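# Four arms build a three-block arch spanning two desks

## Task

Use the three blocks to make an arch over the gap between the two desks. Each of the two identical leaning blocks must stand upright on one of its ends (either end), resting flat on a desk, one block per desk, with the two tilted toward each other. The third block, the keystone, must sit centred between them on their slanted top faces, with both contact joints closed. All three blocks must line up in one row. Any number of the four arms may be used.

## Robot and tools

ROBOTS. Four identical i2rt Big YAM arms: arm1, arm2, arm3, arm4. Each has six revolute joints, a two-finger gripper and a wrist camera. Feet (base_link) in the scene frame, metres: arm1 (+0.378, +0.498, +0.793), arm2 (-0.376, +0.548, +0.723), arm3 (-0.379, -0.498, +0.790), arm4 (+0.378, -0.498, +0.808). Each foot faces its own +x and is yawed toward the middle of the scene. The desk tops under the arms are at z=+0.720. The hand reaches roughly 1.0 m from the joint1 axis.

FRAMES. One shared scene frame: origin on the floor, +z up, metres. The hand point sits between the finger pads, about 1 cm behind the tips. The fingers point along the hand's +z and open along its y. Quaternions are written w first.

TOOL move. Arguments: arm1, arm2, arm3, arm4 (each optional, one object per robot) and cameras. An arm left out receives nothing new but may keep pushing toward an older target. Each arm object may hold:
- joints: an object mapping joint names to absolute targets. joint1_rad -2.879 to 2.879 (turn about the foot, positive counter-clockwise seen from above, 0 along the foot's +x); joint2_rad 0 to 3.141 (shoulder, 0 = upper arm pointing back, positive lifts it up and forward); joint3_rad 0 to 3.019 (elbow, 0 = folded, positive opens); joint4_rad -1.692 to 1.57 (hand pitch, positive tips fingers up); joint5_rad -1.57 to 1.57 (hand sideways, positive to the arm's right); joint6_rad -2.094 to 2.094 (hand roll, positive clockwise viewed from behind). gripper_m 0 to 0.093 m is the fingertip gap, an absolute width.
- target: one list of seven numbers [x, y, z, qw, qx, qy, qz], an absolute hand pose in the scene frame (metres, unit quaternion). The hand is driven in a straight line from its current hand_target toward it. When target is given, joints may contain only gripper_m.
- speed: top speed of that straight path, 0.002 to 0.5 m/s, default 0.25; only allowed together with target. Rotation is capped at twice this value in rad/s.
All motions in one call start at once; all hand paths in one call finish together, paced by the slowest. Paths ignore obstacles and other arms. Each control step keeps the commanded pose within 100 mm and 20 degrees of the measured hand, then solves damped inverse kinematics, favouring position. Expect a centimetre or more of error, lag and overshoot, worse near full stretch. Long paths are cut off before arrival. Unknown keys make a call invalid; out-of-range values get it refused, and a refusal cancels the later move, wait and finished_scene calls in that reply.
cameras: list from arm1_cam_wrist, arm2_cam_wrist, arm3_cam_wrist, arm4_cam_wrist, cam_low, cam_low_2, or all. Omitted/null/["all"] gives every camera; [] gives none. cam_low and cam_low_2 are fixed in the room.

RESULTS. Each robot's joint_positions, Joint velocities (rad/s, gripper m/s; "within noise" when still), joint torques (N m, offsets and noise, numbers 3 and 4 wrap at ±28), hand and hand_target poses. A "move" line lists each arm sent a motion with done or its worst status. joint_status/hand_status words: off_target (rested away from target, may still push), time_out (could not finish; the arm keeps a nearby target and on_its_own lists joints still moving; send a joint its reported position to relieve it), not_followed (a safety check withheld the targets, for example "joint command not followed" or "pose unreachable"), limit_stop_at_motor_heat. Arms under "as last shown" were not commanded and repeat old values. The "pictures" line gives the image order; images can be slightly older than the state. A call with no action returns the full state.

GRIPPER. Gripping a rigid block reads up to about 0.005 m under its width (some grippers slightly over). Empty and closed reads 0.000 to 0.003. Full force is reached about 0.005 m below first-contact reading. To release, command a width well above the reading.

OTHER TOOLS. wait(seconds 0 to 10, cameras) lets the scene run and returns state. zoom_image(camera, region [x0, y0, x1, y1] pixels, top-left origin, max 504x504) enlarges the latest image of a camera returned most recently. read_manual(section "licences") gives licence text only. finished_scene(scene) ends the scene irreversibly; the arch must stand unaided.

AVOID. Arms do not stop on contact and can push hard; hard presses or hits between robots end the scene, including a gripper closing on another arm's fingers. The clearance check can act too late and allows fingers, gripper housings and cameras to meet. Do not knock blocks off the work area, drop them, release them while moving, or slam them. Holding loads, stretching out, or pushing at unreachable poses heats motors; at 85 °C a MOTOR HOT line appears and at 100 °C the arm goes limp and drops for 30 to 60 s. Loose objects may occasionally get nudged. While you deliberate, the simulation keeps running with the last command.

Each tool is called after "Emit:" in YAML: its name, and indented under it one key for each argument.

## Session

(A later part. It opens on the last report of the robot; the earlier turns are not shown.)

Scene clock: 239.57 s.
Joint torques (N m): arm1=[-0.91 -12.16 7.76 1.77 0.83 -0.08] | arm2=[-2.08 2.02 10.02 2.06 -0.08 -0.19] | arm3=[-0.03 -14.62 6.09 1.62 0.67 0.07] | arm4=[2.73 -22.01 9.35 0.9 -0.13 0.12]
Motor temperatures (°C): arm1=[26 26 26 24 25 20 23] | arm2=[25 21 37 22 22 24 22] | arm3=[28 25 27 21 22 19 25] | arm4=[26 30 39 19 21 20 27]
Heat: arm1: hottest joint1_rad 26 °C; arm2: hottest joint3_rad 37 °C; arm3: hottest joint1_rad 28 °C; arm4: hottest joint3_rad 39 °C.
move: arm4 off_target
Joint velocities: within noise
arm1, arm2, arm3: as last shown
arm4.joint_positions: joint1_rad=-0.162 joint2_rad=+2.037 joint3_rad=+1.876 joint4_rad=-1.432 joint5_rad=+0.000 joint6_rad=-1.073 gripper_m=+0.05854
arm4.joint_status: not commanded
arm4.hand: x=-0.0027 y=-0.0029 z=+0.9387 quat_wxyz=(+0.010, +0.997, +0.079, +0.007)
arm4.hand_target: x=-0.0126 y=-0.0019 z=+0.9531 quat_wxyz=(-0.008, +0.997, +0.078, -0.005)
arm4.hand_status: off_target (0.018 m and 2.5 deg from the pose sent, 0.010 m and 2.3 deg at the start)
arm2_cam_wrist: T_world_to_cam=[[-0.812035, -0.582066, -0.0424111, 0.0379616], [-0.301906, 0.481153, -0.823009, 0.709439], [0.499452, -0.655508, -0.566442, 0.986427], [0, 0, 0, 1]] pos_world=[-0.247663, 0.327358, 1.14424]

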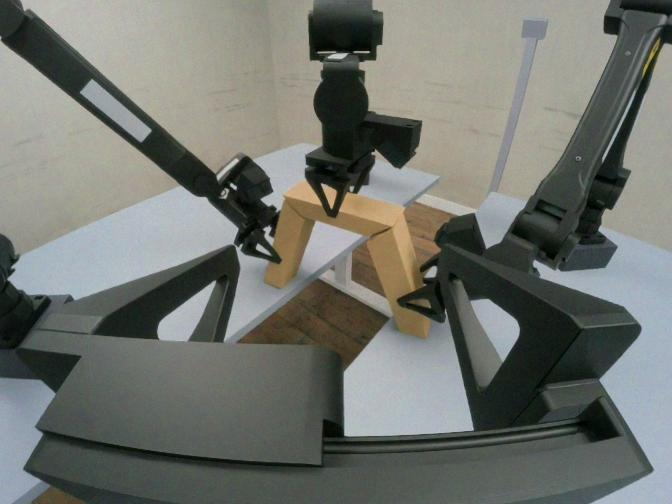

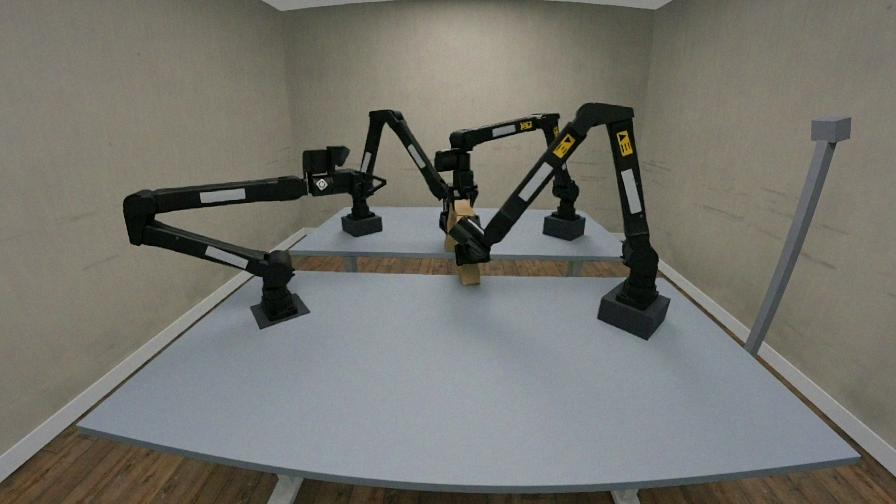

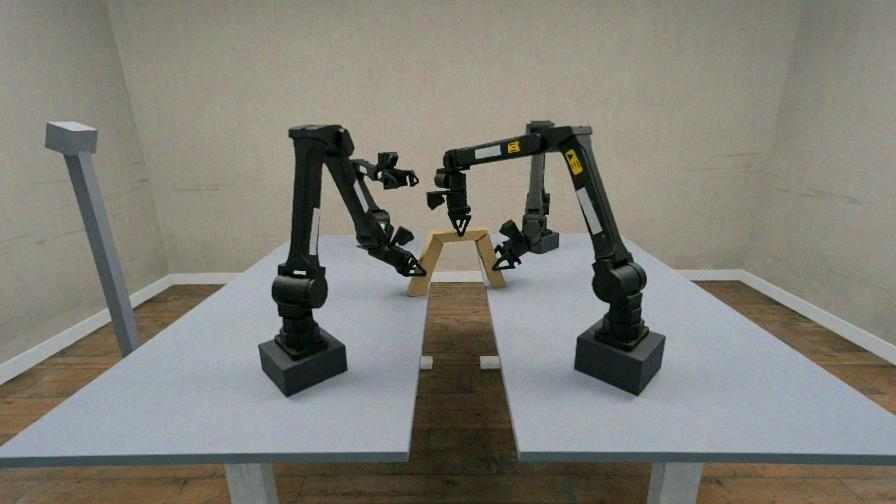

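Emit:
zoom_image:
  camera: "arm2_cam_wrist"
  region: [358, 215, 408, 255]

Emit:
zoom_image:
  camera: "arm2_cam_wrist"
  region: [275, 185, 325, 225]

Emit:
zoom_image:
  camera: "cam_low_2"
  region: [472, 222, 496, 248]

Emit:
zoom_image:
  camera: "cam_low_2"
  region: [425, 225, 449, 251]

Scaled by 10.080 (camera's finer frame: 960x720).

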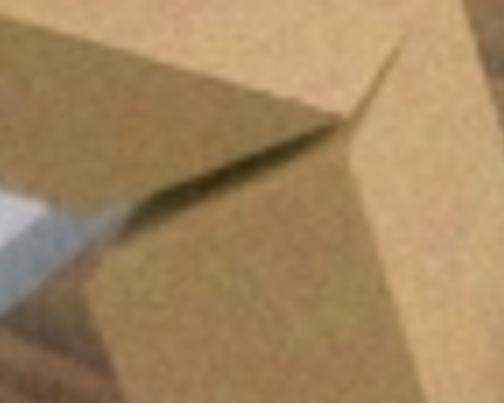

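Scaled by 10.080 (camera's finer frame: 960x720).

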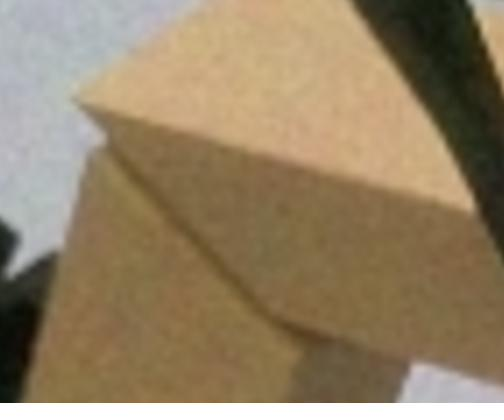

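Scaled by 19.385 (camera's finer frame: 1280x720).

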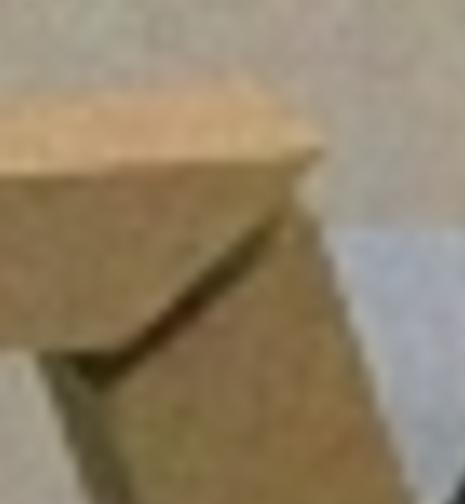

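Scaled by 19.385 (camera's finer frame: 1280x720).

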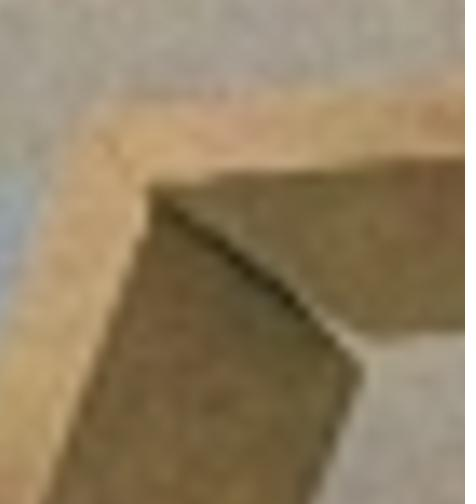

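Emit:
move:
  arm4: {"target": [-0.0126, -0.0050, 0.9486, -0.0115, 0.9968, 0.0785, -0.0155], "speed": 0.03}
  cameras: ["arm2_cam_wrist", "cam_low", "cam_low_2"]

Emit:
zoom_image:
  camera: "arm2_cam_wrist"
  region: [358, 215, 408, 255]

Emit:
zoom_image:
  camera: "arm2_cam_wrist"
  region: [275, 185, 325, 225]

Emit:
zoom_image:
  camera: "cam_low_2"
  region: [472, 222, 496, 248]

Emit:
zoom_image:
  camera: "cam_low_2"
  region: [425, 225, 449, 251]

Scene clock: 271.37 s.
Joint torques (N m): arm1=[-0.85 -12.34 7.82 1.77 0.84 -0.08] | arm2=[-1.85 2.08 10.09 2.09 -0.07 -0.21] | arm3=[-0.03 -14.27 6.09 1.66 0.72 0.09] | arm4=[2.61 -22.42 8.49 1.01 -0.24 0.12]
Motor temperatures (°C): arm1=[26 26 26 24 25 20 23] | arm2=[25 21 38 22 22 24 22] | arm3=[28 25 26 21 22 19 25] | arm4=[26 32 38 19 21 20 28]
Heat: arm1: hottest joint1_rad 26 °C; arm2: hottest joint3_rad 38 °C; arm3: hottest joint1_rad 28 °C; arm4: hottest joint3_rad 38 °C.
move: arm4 off_target
Joint velocities: within noise
arm1.joint_positions: joint1_rad=+0.572 joint2_rad=+1.846 joint3_rad=+0.917 joint4_rad=+0.026 joint5_rad=+0.917 joint6_rad=+0.789 gripper_m=+0.05906
arm1.joint_status: not commanded
arm1.hand: x=+0.1268 y=+0.0121 z=+0.8234 quat_wxyz=(-0.057, -0.856, -0.093, +0.506)
arm1.hand_target: x=+0.1187 y=+0.0095 z=+0.8341 quat_wxyz=(-0.067, -0.850, -0.077, +0.516)
arm1.hand_status: not commanded
arm2: as last shown
arm3.joint_positions: joint1_rad=+0.570 joint2_rad=+1.874 joint3_rad=+0.930 joint4_rad=+0.067 joint5_rad=+0.888 joint6_rad=+0.774 gripper_m=+0.06097
arm3.joint_status: not commanded
arm3.hand: x=-0.1161 y=-0.0069 z=+0.8122 quat_wxyz=(-0.503, +0.089, -0.857, -0.065)
arm3.hand_target: x=-0.1080 y=-0.0037 z=+0.8235 quat_wxyz=(-0.512, +0.077, -0.852, -0.076)
arm3.hand_status: not commanded
arm4.joint_positions: joint1_rad=-0.162 joint2_rad=+2.026 joint3_rad=+1.847 joint4_rad=-1.394 joint5_rad=-0.010 joint6_rad=-1.077 gripper_m=+0.05854
arm4.joint_status: not commanded
arm4.hand: x=-0.0045 y=-0.0035 z=+0.9348 quat_wxyz=(+0.004, +0.997, +0.081, -0.004)
arm4.hand_target: x=-0.0124 y=-0.0051 z=+0.9486 quat_wxyz=(-0.011, +0.997, +0.081, -0.016)
arm4.hand_status: off_target (0.016 m and 2.2 deg from the pose sent, 0.014 m and 3.5 deg at the start)
arm2_cam_wrist: T_world_to_cam=[[-0.812035, -0.582066, -0.0424111, 0.0379616], [-0.301906, 0.481153, -0.823009, 0.709439], [0.499452, -0.655508, -0.566442, 0.986427], [0, 0, 0, 1]] pos_world=[-0.247663, 0.327358, 1.14424]

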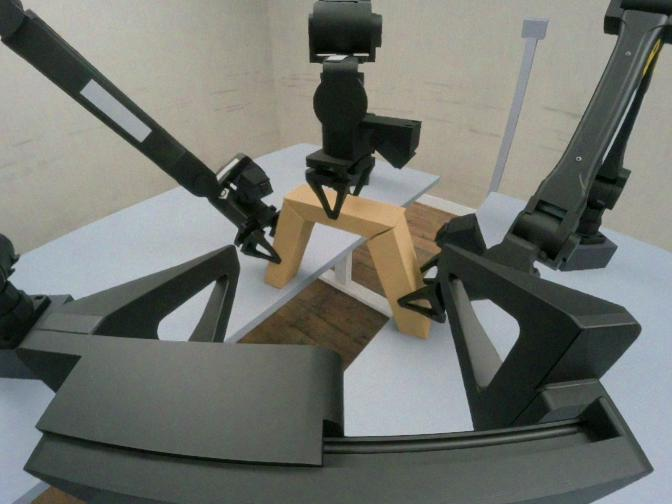

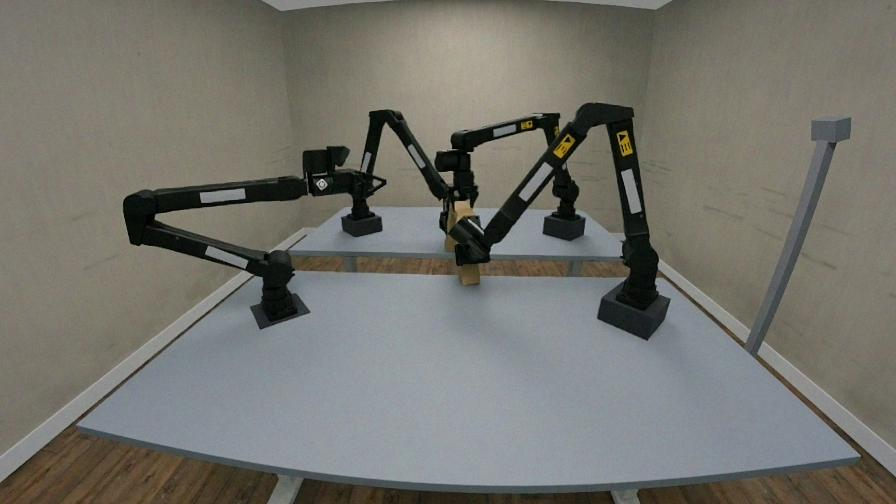

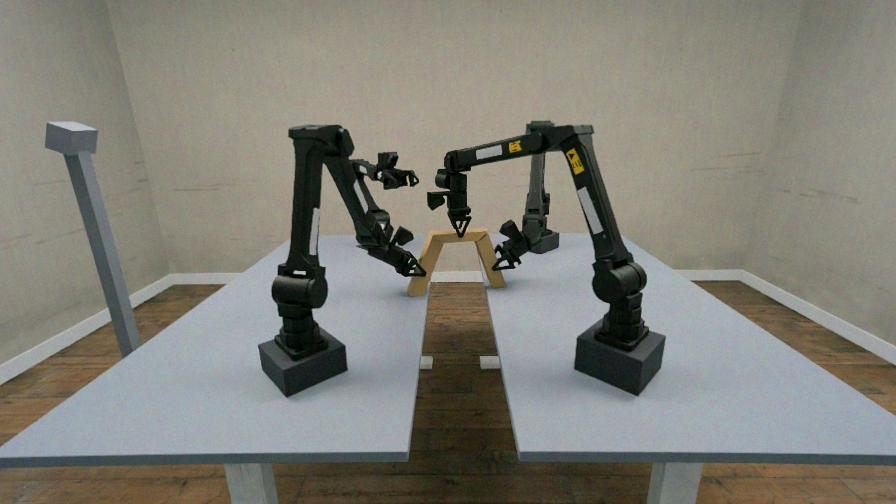

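Scaled by 10.080 (camera's finer frame: 960x720).

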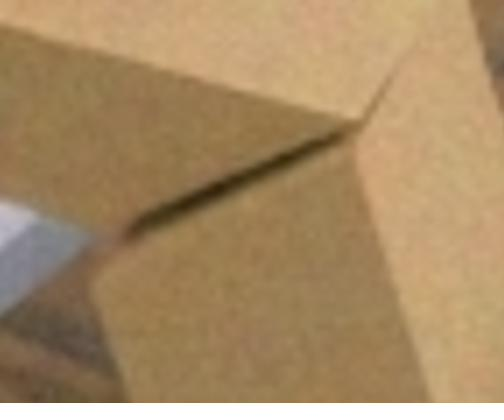

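Scaled by 10.080 (camera's finer frame: 960x720).

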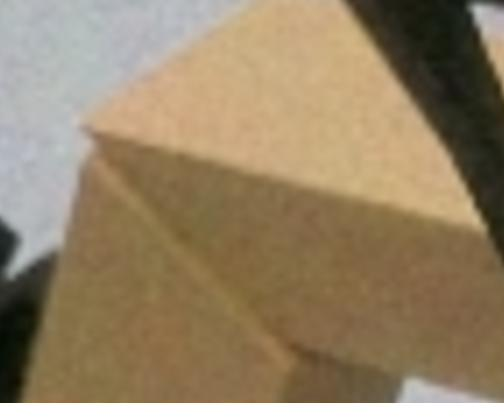

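Scaled by 19.385 (camera's finer frame: 1280x720).

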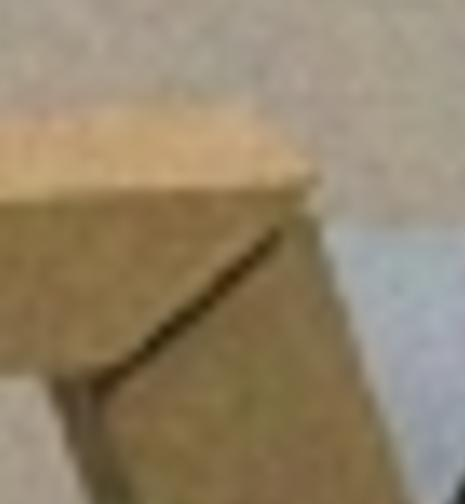

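Scaled by 19.385 (camera's finer frame: 1280x720).

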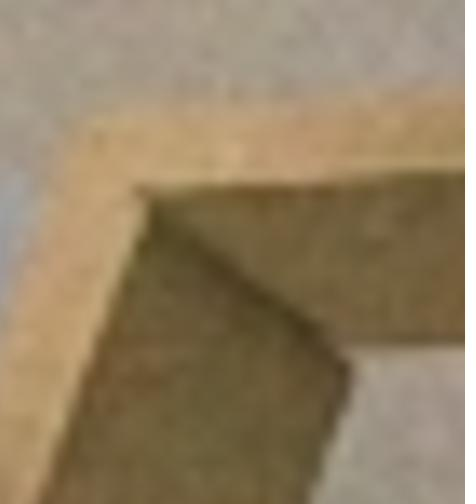

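Emit:
move:
  arm4: {"target": [-0.0124, -0.0051, 0.9460, -0.0115, 0.9949, 0.0990, -0.0155], "speed": 0.03}
  cameras: ["arm2_cam_wrist", "cam_low", "cam_low_2"]

Emit:
zoom_image:
  camera: "arm2_cam_wrist"
  region: [358, 215, 408, 255]

Emit:
zoom_image:
  camera: "arm2_cam_wrist"
  region: [275, 185, 325, 225]

Emit:
zoom_image:
  camera: "cam_low_2"
  region: [472, 222, 496, 248]

Emit:
zoom_image:
  camera: "cam_low_2"
  region: [425, 225, 449, 251]

Scene clock: 282.73 s.
Joint torques (N m): arm1=[-0.79 -12.1 7.79 1.81 0.82 -0.1] | arm2=[-1.85 2.26 9.99 2.13 -0.08 -0.19] | arm3=[-0.03 -14.15 6.05 1.55 0.7 0.07] | arm4=[2.67 -22.12 8.4 1.06 -0.25 -0.21]
Motor temperatures (°C): arm1=[26 26 26 24 25 20 23] | arm2=[25 21 38 22 22 24 22] | arm3=[28 25 26 21 22 19 25] | arm4=[26 32 37 19 21 20 28]
Heat: arm1: hottest joint1_rad 26 °C; arm2: hottest joint3_rad 38 °C; arm3: hottest joint1_rad 28 °C; arm4: hottest joint3_rad 37 °C.
move: arm4 off_target
Joint velocities: within noise
arm1, arm2, arm3: as last shown
arm3.joint_positions: joint1_rad=+0.570 joint2_rad=+1.874 joint3_rad=+0.930 joint4_rad=+0.067 joint5_rad=+0.888 joint6_rad=+0.776 gripper_m=+0.06097
arm3.hand_target: x=-0.1080 y=-0.0037 z=+0.8235 quat_wxyz=(-0.512, +0.076, -0.852, -0.076)
arm4.joint_positions: joint1_rad=-0.162 joint2_rad=+2.024 joint3_rad=+1.843 joint4_rad=-1.387 joint5_rad=-0.010 joint6_rad=-1.079 gripper_m=+0.05854
arm4.joint_status: not commanded
arm4.hand: x=-0.0046 y=-0.0034 z=+0.9346 quat_wxyz=(+0.002, +0.997, +0.082, -0.005)
arm4.hand_target: x=-0.0124 y=-0.0051 z=+0.9460 quat_wxyz=(-0.012, +0.995, +0.096, -0.015)
arm4.hand_status: off_target (0.014 m and 2.8 deg from the pose sent, 0.014 m and 3.0 deg at the start)
arm2_cam_wrist: T_world_to_cam=[[-0.812035, -0.582066, -0.0424111, 0.0379616], [-0.301906, 0.481153, -0.823009, 0.709439], [0.499452, -0.655508, -0.566442, 0.986427], [0, 0, 0, 1]] pos_world=[-0.247663, 0.327358, 1.14424]

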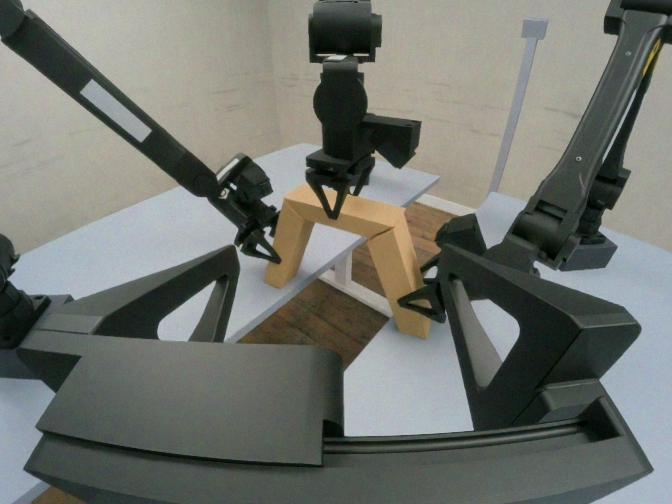

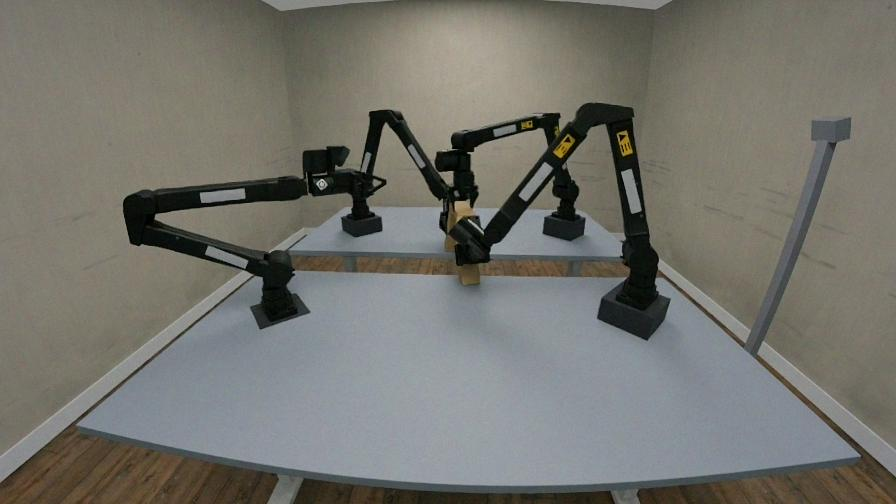

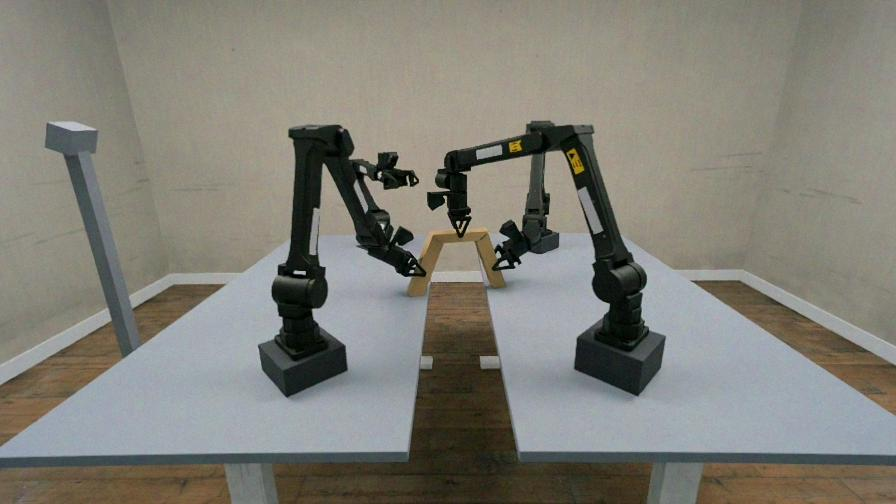

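Scaled by 10.080 (camera's finer frame: 960x720).

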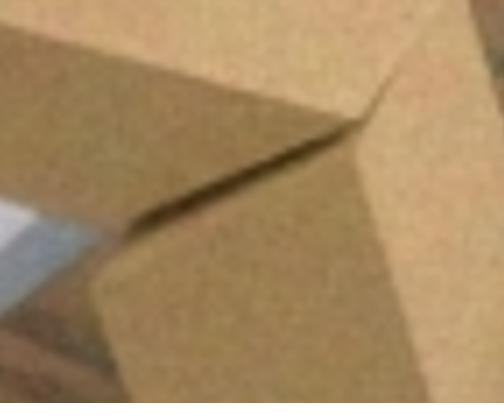

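Scaled by 10.080 (camera's finer frame: 960x720).

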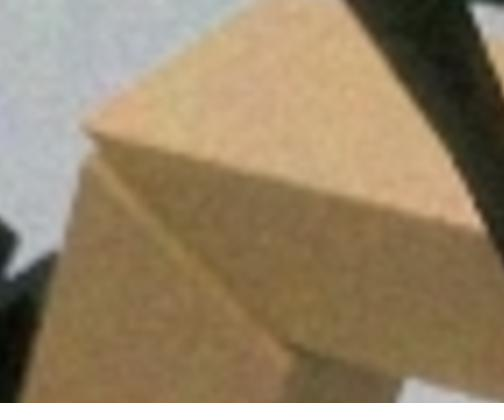

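Scaled by 19.385 (camera's finer frame: 1280x720).

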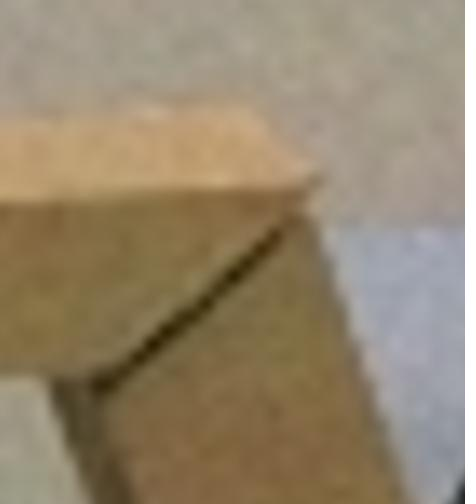

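Scaled by 19.385 (camera's finer frame: 1280x720).

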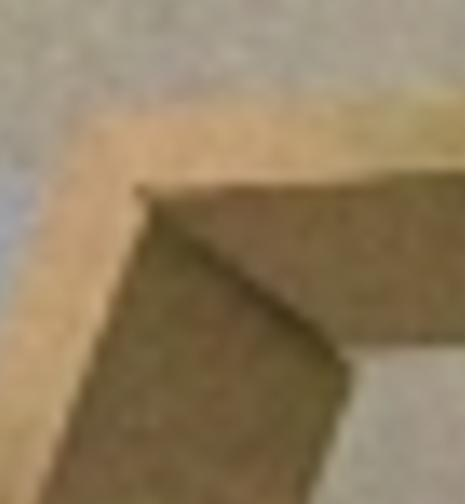

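Emit:
move:
  arm4: {"target": [-0.0124, -0.0051, 0.9460, -0.0115, 0.9915, 0.1290, -0.0155], "speed": 0.03}
  cameras: ["arm2_cam_wrist", "cam_low_2"]

Emit:
zoom_image:
  camera: "arm2_cam_wrist"
  region: [358, 215, 408, 255]

Emit:
zoom_image:
  camera: "arm2_cam_wrist"
  region: [275, 185, 325, 225]

Emit:
zoom_image:
  camera: "cam_low_2"
  region: [472, 222, 496, 248]

Emit:
zoom_image:
  camera: "cam_low_2"
  region: [425, 225, 449, 251]

Scene clock: 286.50 s.
Joint torques (N m): arm1=[-0.91 -12.16 7.94 1.74 0.83 -0.11] | arm2=[-2.02 2.26 10.1 2.13 -0.07 -0.2] | arm3=[-0.15 -14.39 6.09 1.62 0.71 0.07] | arm4=[2.55 -22.01 8.59 0.92 -0.17 -0.21]
Motor temperatures (°C): arm1=[26 26 26 24 25 20 23] | arm2=[25 21 38 22 22 24 22] | arm3=[28 25 26 21 22 19 25] | arm4=[26 32 37 19 21 20 28]
Heat: arm1: hottest joint1_rad 26 °C; arm2: hottest joint3_rad 38 °C; arm3: hottest joint1_rad 28 °C; arm4: hottest joint3_rad 37 °C.
move: arm4 off_target
Joint velocities: within noise
arm1.joint_positions: joint1_rad=+0.572 joint2_rad=+1.846 joint3_rad=+0.916 joint4_rad=+0.027 joint5_rad=+0.917 joint6_rad=+0.789 gripper_m=+0.05906
arm1.joint_status: not commanded
arm1.hand: x=+0.1269 y=+0.0125 z=+0.8230 quat_wxyz=(-0.057, -0.856, -0.093, +0.506)
arm1.hand_target: x=+0.1187 y=+0.0095 z=+0.8340 quat_wxyz=(-0.066, -0.850, -0.077, +0.516)
arm1.hand_status: not commanded
arm2, arm3: as last shown
arm3.joint_positions: joint1_rad=+0.570 joint2_rad=+1.874 joint3_rad=+0.930 joint4_rad=+0.067 joint5_rad=+0.888 joint6_rad=+0.774 gripper_m=+0.06097
arm3.hand_target: x=-0.1080 y=-0.0037 z=+0.8235 quat_wxyz=(-0.512, +0.077, -0.852, -0.076)
arm4.joint_positions: joint1_rad=-0.162 joint2_rad=+2.023 joint3_rad=+1.840 joint4_rad=-1.386 joint5_rad=-0.013 joint6_rad=-1.145 gripper_m=+0.05854
arm4.joint_status: not commanded
arm4.hand: x=-0.0047 y=-0.0042 z=+0.9337 quat_wxyz=(+0.003, +0.993, +0.115, -0.006)
arm4.hand_target: x=-0.0123 y=-0.0053 z=+0.9460 quat_wxyz=(-0.011, +0.991, +0.129, -0.016)
arm4.hand_status: off_target (0.015 m and 2.6 deg from the pose sent, 0.014 m and 5.8 deg at the start)
arm2_cam_wrist: T_world_to_cam=[[-0.812035, -0.582066, -0.0424111, 0.0379616], [-0.301906, 0.481153, -0.823009, 0.709439], [0.499452, -0.655508, -0.566442, 0.986427], [0, 0, 0, 1]] pos_world=[-0.247663, 0.327358, 1.14424]

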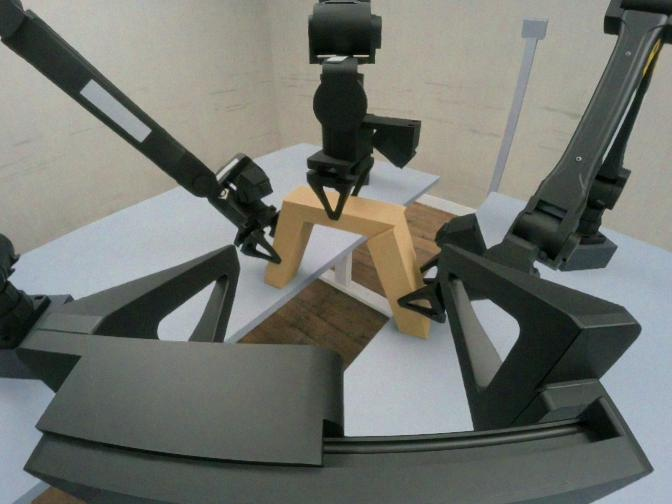

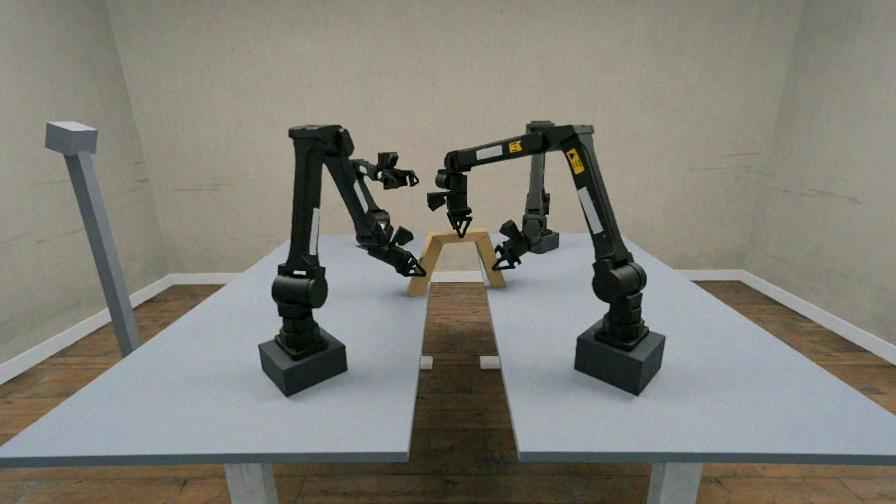

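Scaled by 10.080 (camera's finer frame: 960x720).

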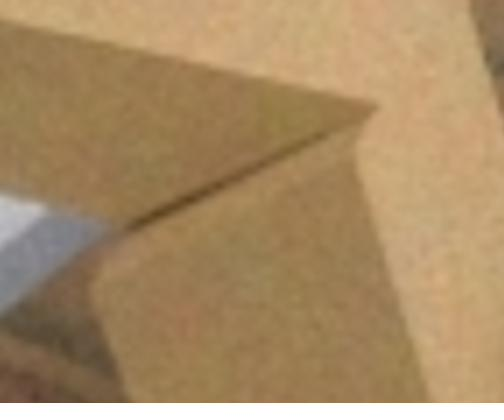

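Scaled by 10.080 (camera's finer frame: 960x720).

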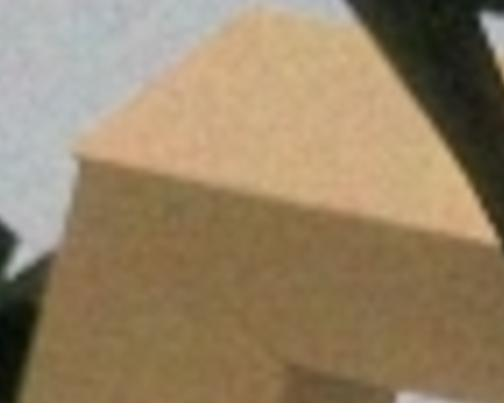

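Scaled by 19.385 (camera's finer frame: 1280x720).

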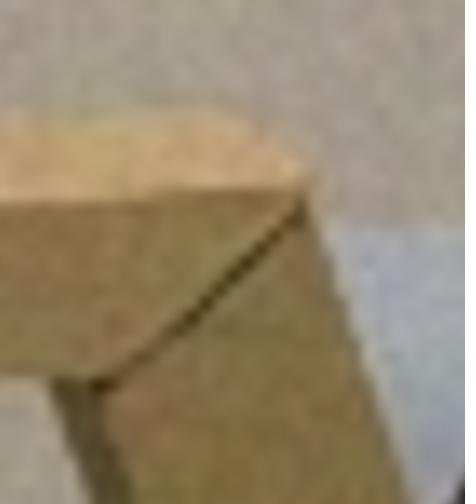

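Scaled by 19.385 (camera's finer frame: 1280x720).

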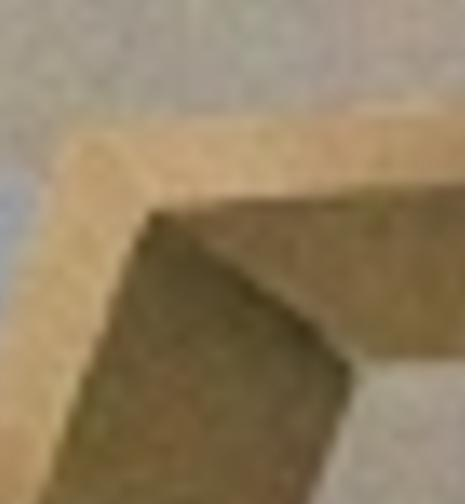

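Emit:
zoom_image:
  camera: "arm2_cam_wrist"
  region: [370, 195, 420, 235]

Emit:
zoom_image:
  camera: "cam_low"
  region: [425, 180, 505, 300]

Scaled by 10.080 (camera's finer frame: 960x720).

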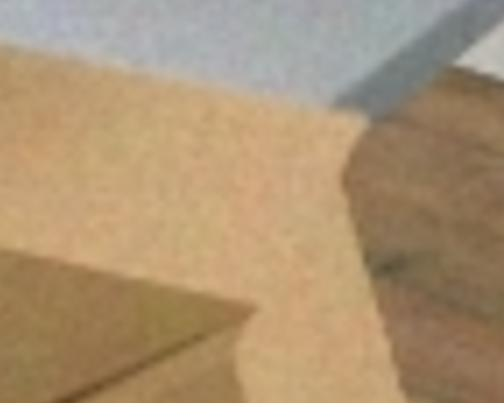

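This scene's latest camera images include none from cam_low. They are from: arm2_cam_wrist, cam_low_2. cam_low's image comes with the result of a call that names it in "cameras".

Emit:
move:
  arm4: {"target": [-0.0129, -0.0020, 0.9465, -0.0115, 0.9962, 0.0863, -0.0155], "speed": 0.03}
  cameras: ["arm2_cam_wrist", "cam_low", "cam_low_2"]

Emit:
zoom_image:
  camera: "arm2_cam_wrist"
  region: [365, 200, 415, 240]

Emit:
zoom_image:
  camera: "arm2_cam_wrist"
  region: [275, 185, 325, 225]

Emit:
zoom_image:
  camera: "cam_low_2"
  region: [472, 222, 496, 248]

Emit:
zoom_image:
  camera: "cam_low_2"
  region: [425, 225, 449, 251]

Emit:
zoom_image:
  camera: "cam_low"
  region: [440, 185, 490, 245]

Scene clock: 297.63 s.
Joint torques (N m): arm1=[-0.79 -12.22 7.94 1.68 0.84 -0.1] | arm2=[-1.73 2.2 10.15 2.09 -0.08 -0.19] | arm3=[-0.21 -14.39 6.13 1.62 0.72 0.09] | arm4=[2.49 -21.6 9.51 0.72 -0.11 0.22]
Motor temperatures (°C): arm1=[26 26 27 24 25 20 23] | arm2=[25 21 38 22 22 24 22] | arm3=[28 25 26 21 22 19 25] | arm4=[26 33 36 19 21 20 28]
Heat: arm1: hottest joint3_rad 27 °C; arm2: hottest joint3_rad 38 °C; arm3: hottest joint1_rad 28 °C; arm4: hottest joint3_rad 36 °C.
move: arm4 off_target
Joint velocities: within noise
arm1, arm2, arm3: as last shown
arm4.joint_positions: joint1_rad=-0.162 joint2_rad=+2.023 joint3_rad=+1.840 joint4_rad=-1.386 joint5_rad=-0.013 joint6_rad=-1.107 gripper_m=+0.05854
arm4.joint_status: not commanded
arm4.hand: x=-0.0047 y=-0.0042 z=+0.9337 quat_wxyz=(+0.003, +0.995, +0.096, -0.006)
arm4.hand_target: x=-0.0126 y=-0.0021 z=+0.9465 quat_wxyz=(-0.012, +0.996, +0.089, -0.015)
arm4.hand_status: off_target (0.015 m and 2.3 deg from the pose sent, 0.015 m and 3.8 deg at the start)
arm2_cam_wrist: T_world_to_cam=[[-0.812035, -0.582066, -0.0424111, 0.0379616], [-0.301906, 0.481153, -0.823009, 0.709439], [0.499452, -0.655508, -0.566442, 0.986427], [0, 0, 0, 1]] pos_world=[-0.247663, 0.327358, 1.14424]

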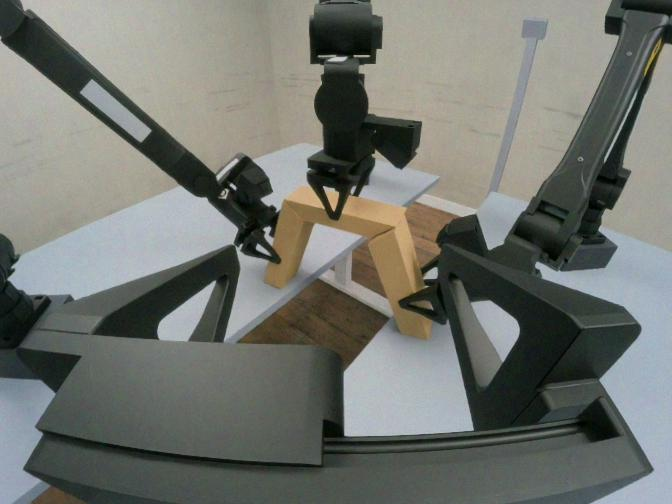

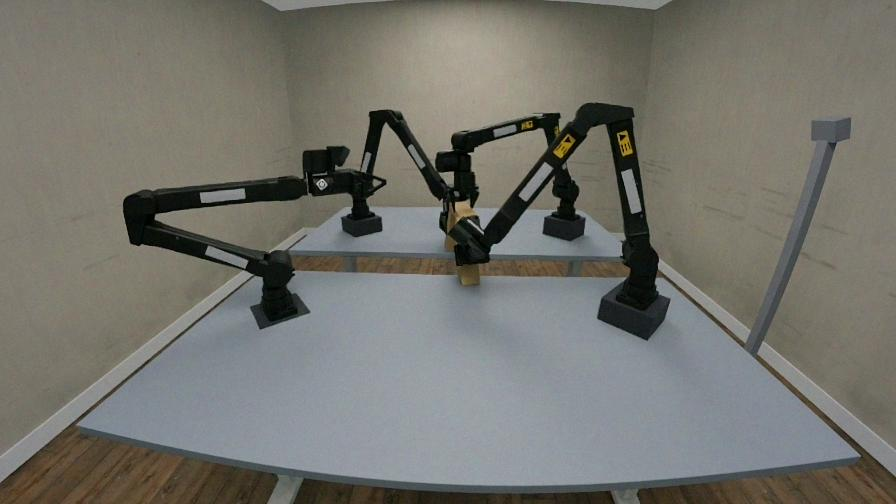

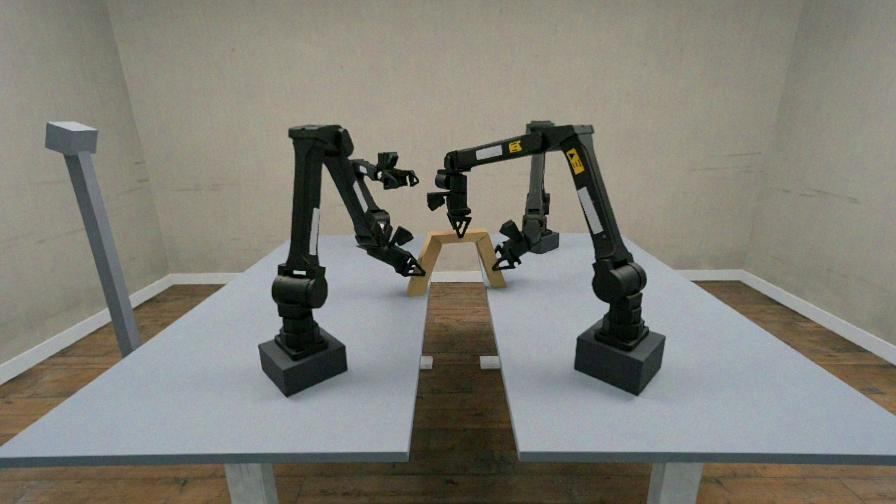

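Scaled by 10.080 (camera's finer frame: 960x720).

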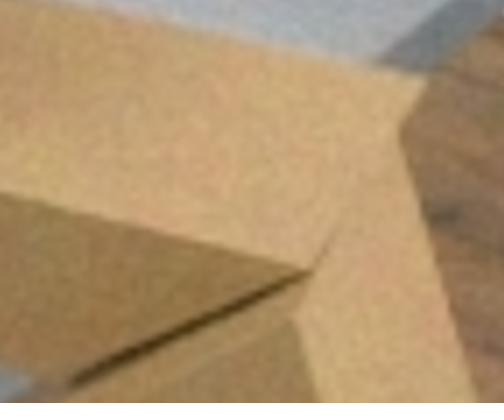

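Scaled by 10.080 (camera's finer frame: 960x720).

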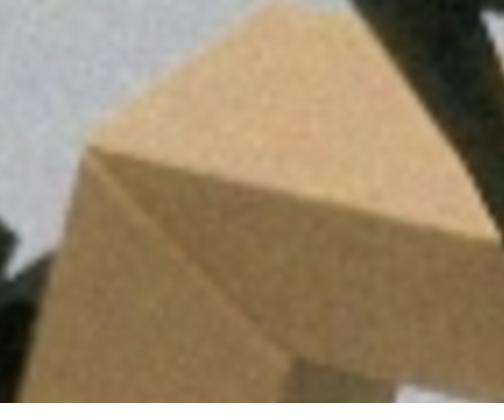

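Scaled by 19.385 (camera's finer frame: 1280x720).

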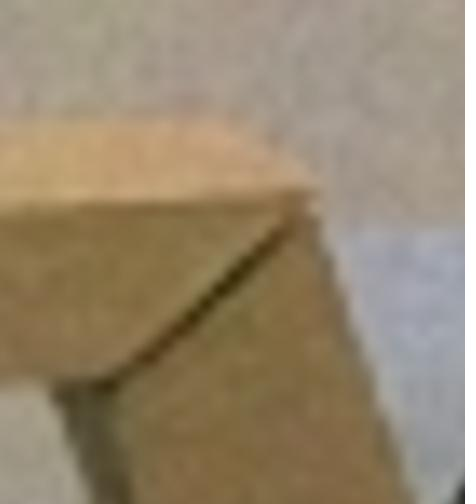

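Scaled by 19.385 (camera's finer frame: 1280x720).

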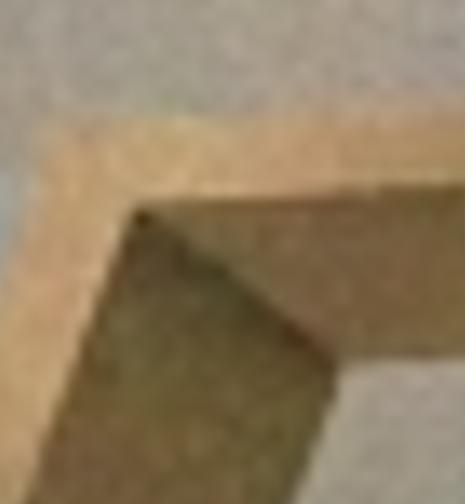

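Scaled by 8.400 (camera's finer frame: 1280x720).

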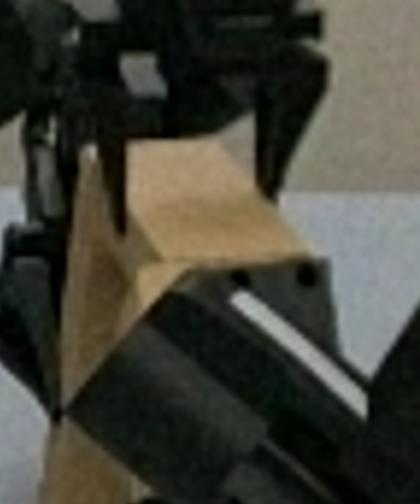

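Emit:
zoom_image:
  camera: "cam_low"
  region: [448, 198, 484, 228]

Emit:
zoom_image:
  camera: "arm2_cam_wrist"
  region: [340, 190, 460, 345]

Scaled by 14.000 (camera's finer frame: 1280x720).

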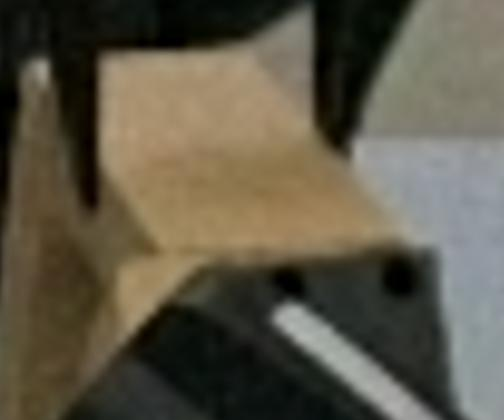

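Scaled by 3.252 (camera's finer frame: 960x720).

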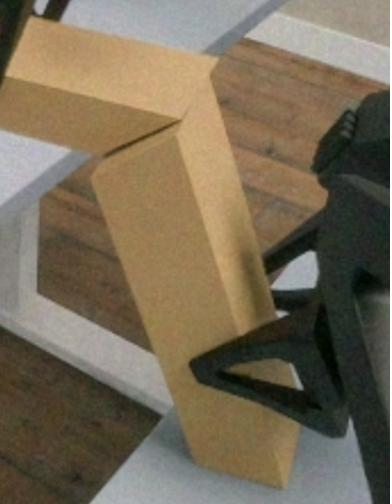

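Emit:
move:
  arm4: {"target": [-0.0140, 0.0050, 0.9665, -0.0115, 0.9962, 0.0863, -0.0155], "speed": 0.04}
  cameras: ["arm2_cam_wrist", "cam_low", "cam_low_2"]

Emit:
zoom_image:
  camera: "arm2_cam_wrist"
  region: [365, 200, 415, 240]

Emit:
zoom_image:
  camera: "arm2_cam_wrist"
  region: [275, 185, 325, 225]

Emit:
zoom_image:
  camera: "cam_low"
  region: [448, 198, 484, 228]

Scene clock: 309.17 s.
Joint torques (N m): arm1=[-0.91 -12.34 7.91 1.73 0.83 -0.1] | arm2=[-1.96 2.14 10.04 2.09 -0.07 -0.2] | arm3=[-0.32 -14.51 6.15 1.63 0.69 0.08] | arm4=[2.08 -21.25 13.2 -0.27 -0.11 0.12]
Motor temperatures (°C): arm1=[26 26 27 24 25 20 23] | arm2=[25 21 38 22 22 24 22] | arm3=[28 25 26 21 22 19 25] | arm4=[26 33 36 19 21 20 28]
Heat: arm1: hottest joint3_rad 27 °C; arm2: hottest joint3_rad 38 °C; arm3: hottest joint1_rad 28 °C; arm4: hottest joint3_rad 36 °C.
move: arm4 off_target
Joint velocities: within noise
arm1.joint_positions: joint1_rad=+0.572 joint2_rad=+1.846 joint3_rad=+0.916 joint4_rad=+0.027 joint5_rad=+0.917 joint6_rad=+0.787 gripper_m=+0.05906
arm1.joint_status: not commanded
arm1.hand: x=+0.1269 y=+0.0125 z=+0.8230 quat_wxyz=(-0.057, -0.856, -0.094, +0.506)
arm1.hand_target: x=+0.1187 y=+0.0095 z=+0.8340 quat_wxyz=(-0.066, -0.850, -0.078, +0.516)
arm1.hand_status: not commanded
arm2, arm3: as last shown
arm4.joint_positions: joint1_rad=-0.162 joint2_rad=+2.023 joint3_rad=+1.852 joint4_rad=-1.420 joint5_rad=-0.015 joint6_rad=-1.091 gripper_m=+0.05854
arm4.joint_status: not commanded
arm4.hand: x=-0.0021 y=-0.0080 z=+0.9382 quat_wxyz=(+0.013, +0.996, +0.088, -0.001)
arm4.hand_target: x=-0.0131 y=+0.0035 z=+0.9667 quat_wxyz=(-0.011, +0.996, +0.083, -0.016)
arm4.hand_status: off_target (0.033 m and 3.3 deg from the pose sent, 0.035 m and 2.3 deg at the start)
arm2_cam_wrist: T_world_to_cam=[[-0.812035, -0.582066, -0.0424111, 0.0379616], [-0.301906, 0.481153, -0.823009, 0.709439], [0.499452, -0.655508, -0.566442, 0.986427], [0, 0, 0, 1]] pos_world=[-0.247663, 0.327358, 1.14424]

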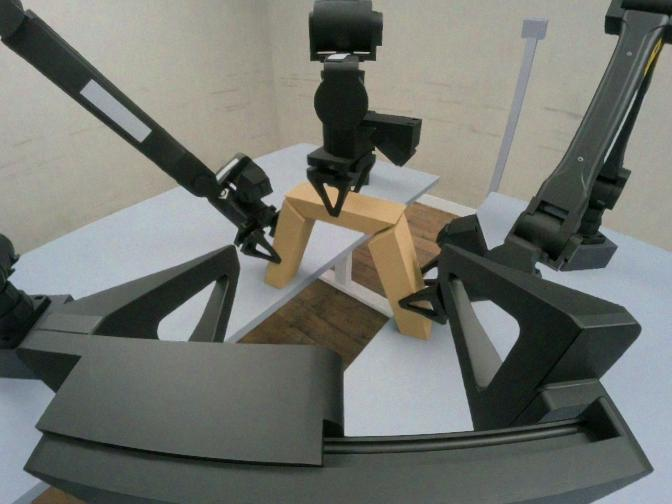

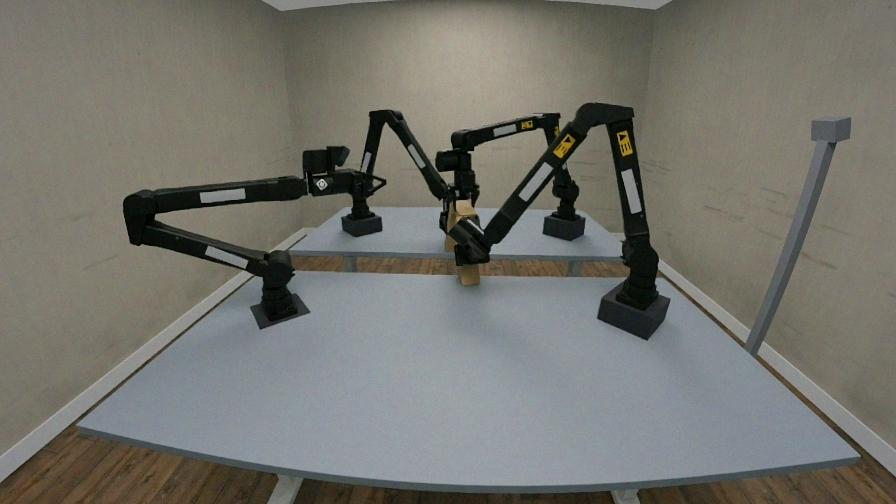

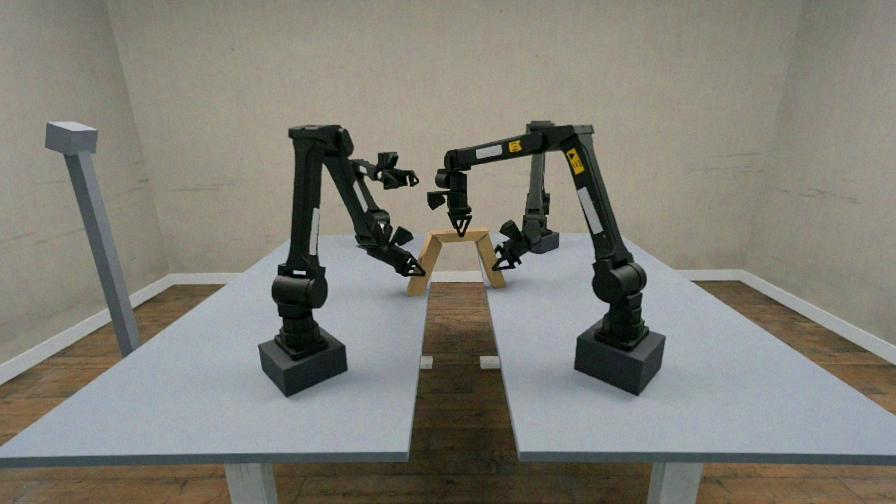

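Scaled by 10.080 (camera's finer frame: 960x720).

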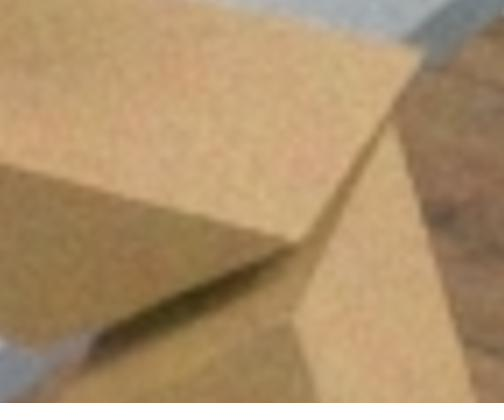

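Scaled by 10.080 (camera's finer frame: 960x720).

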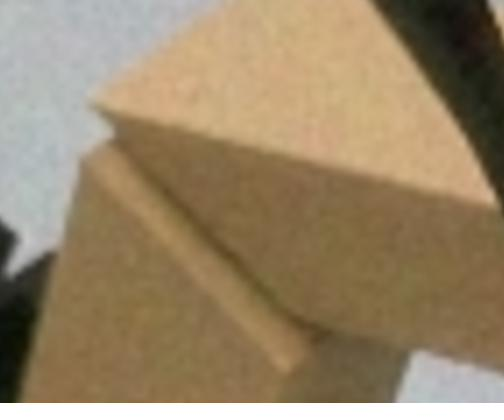

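Scaled by 14.000 (camera's finer frame: 1280x720).

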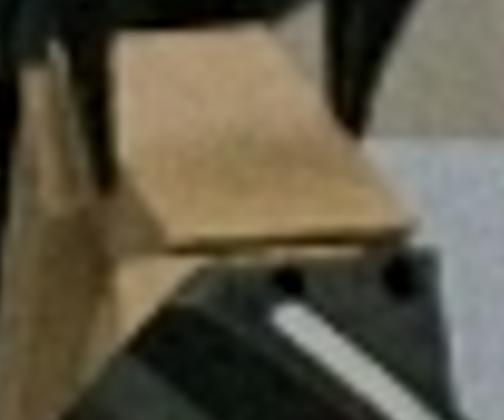

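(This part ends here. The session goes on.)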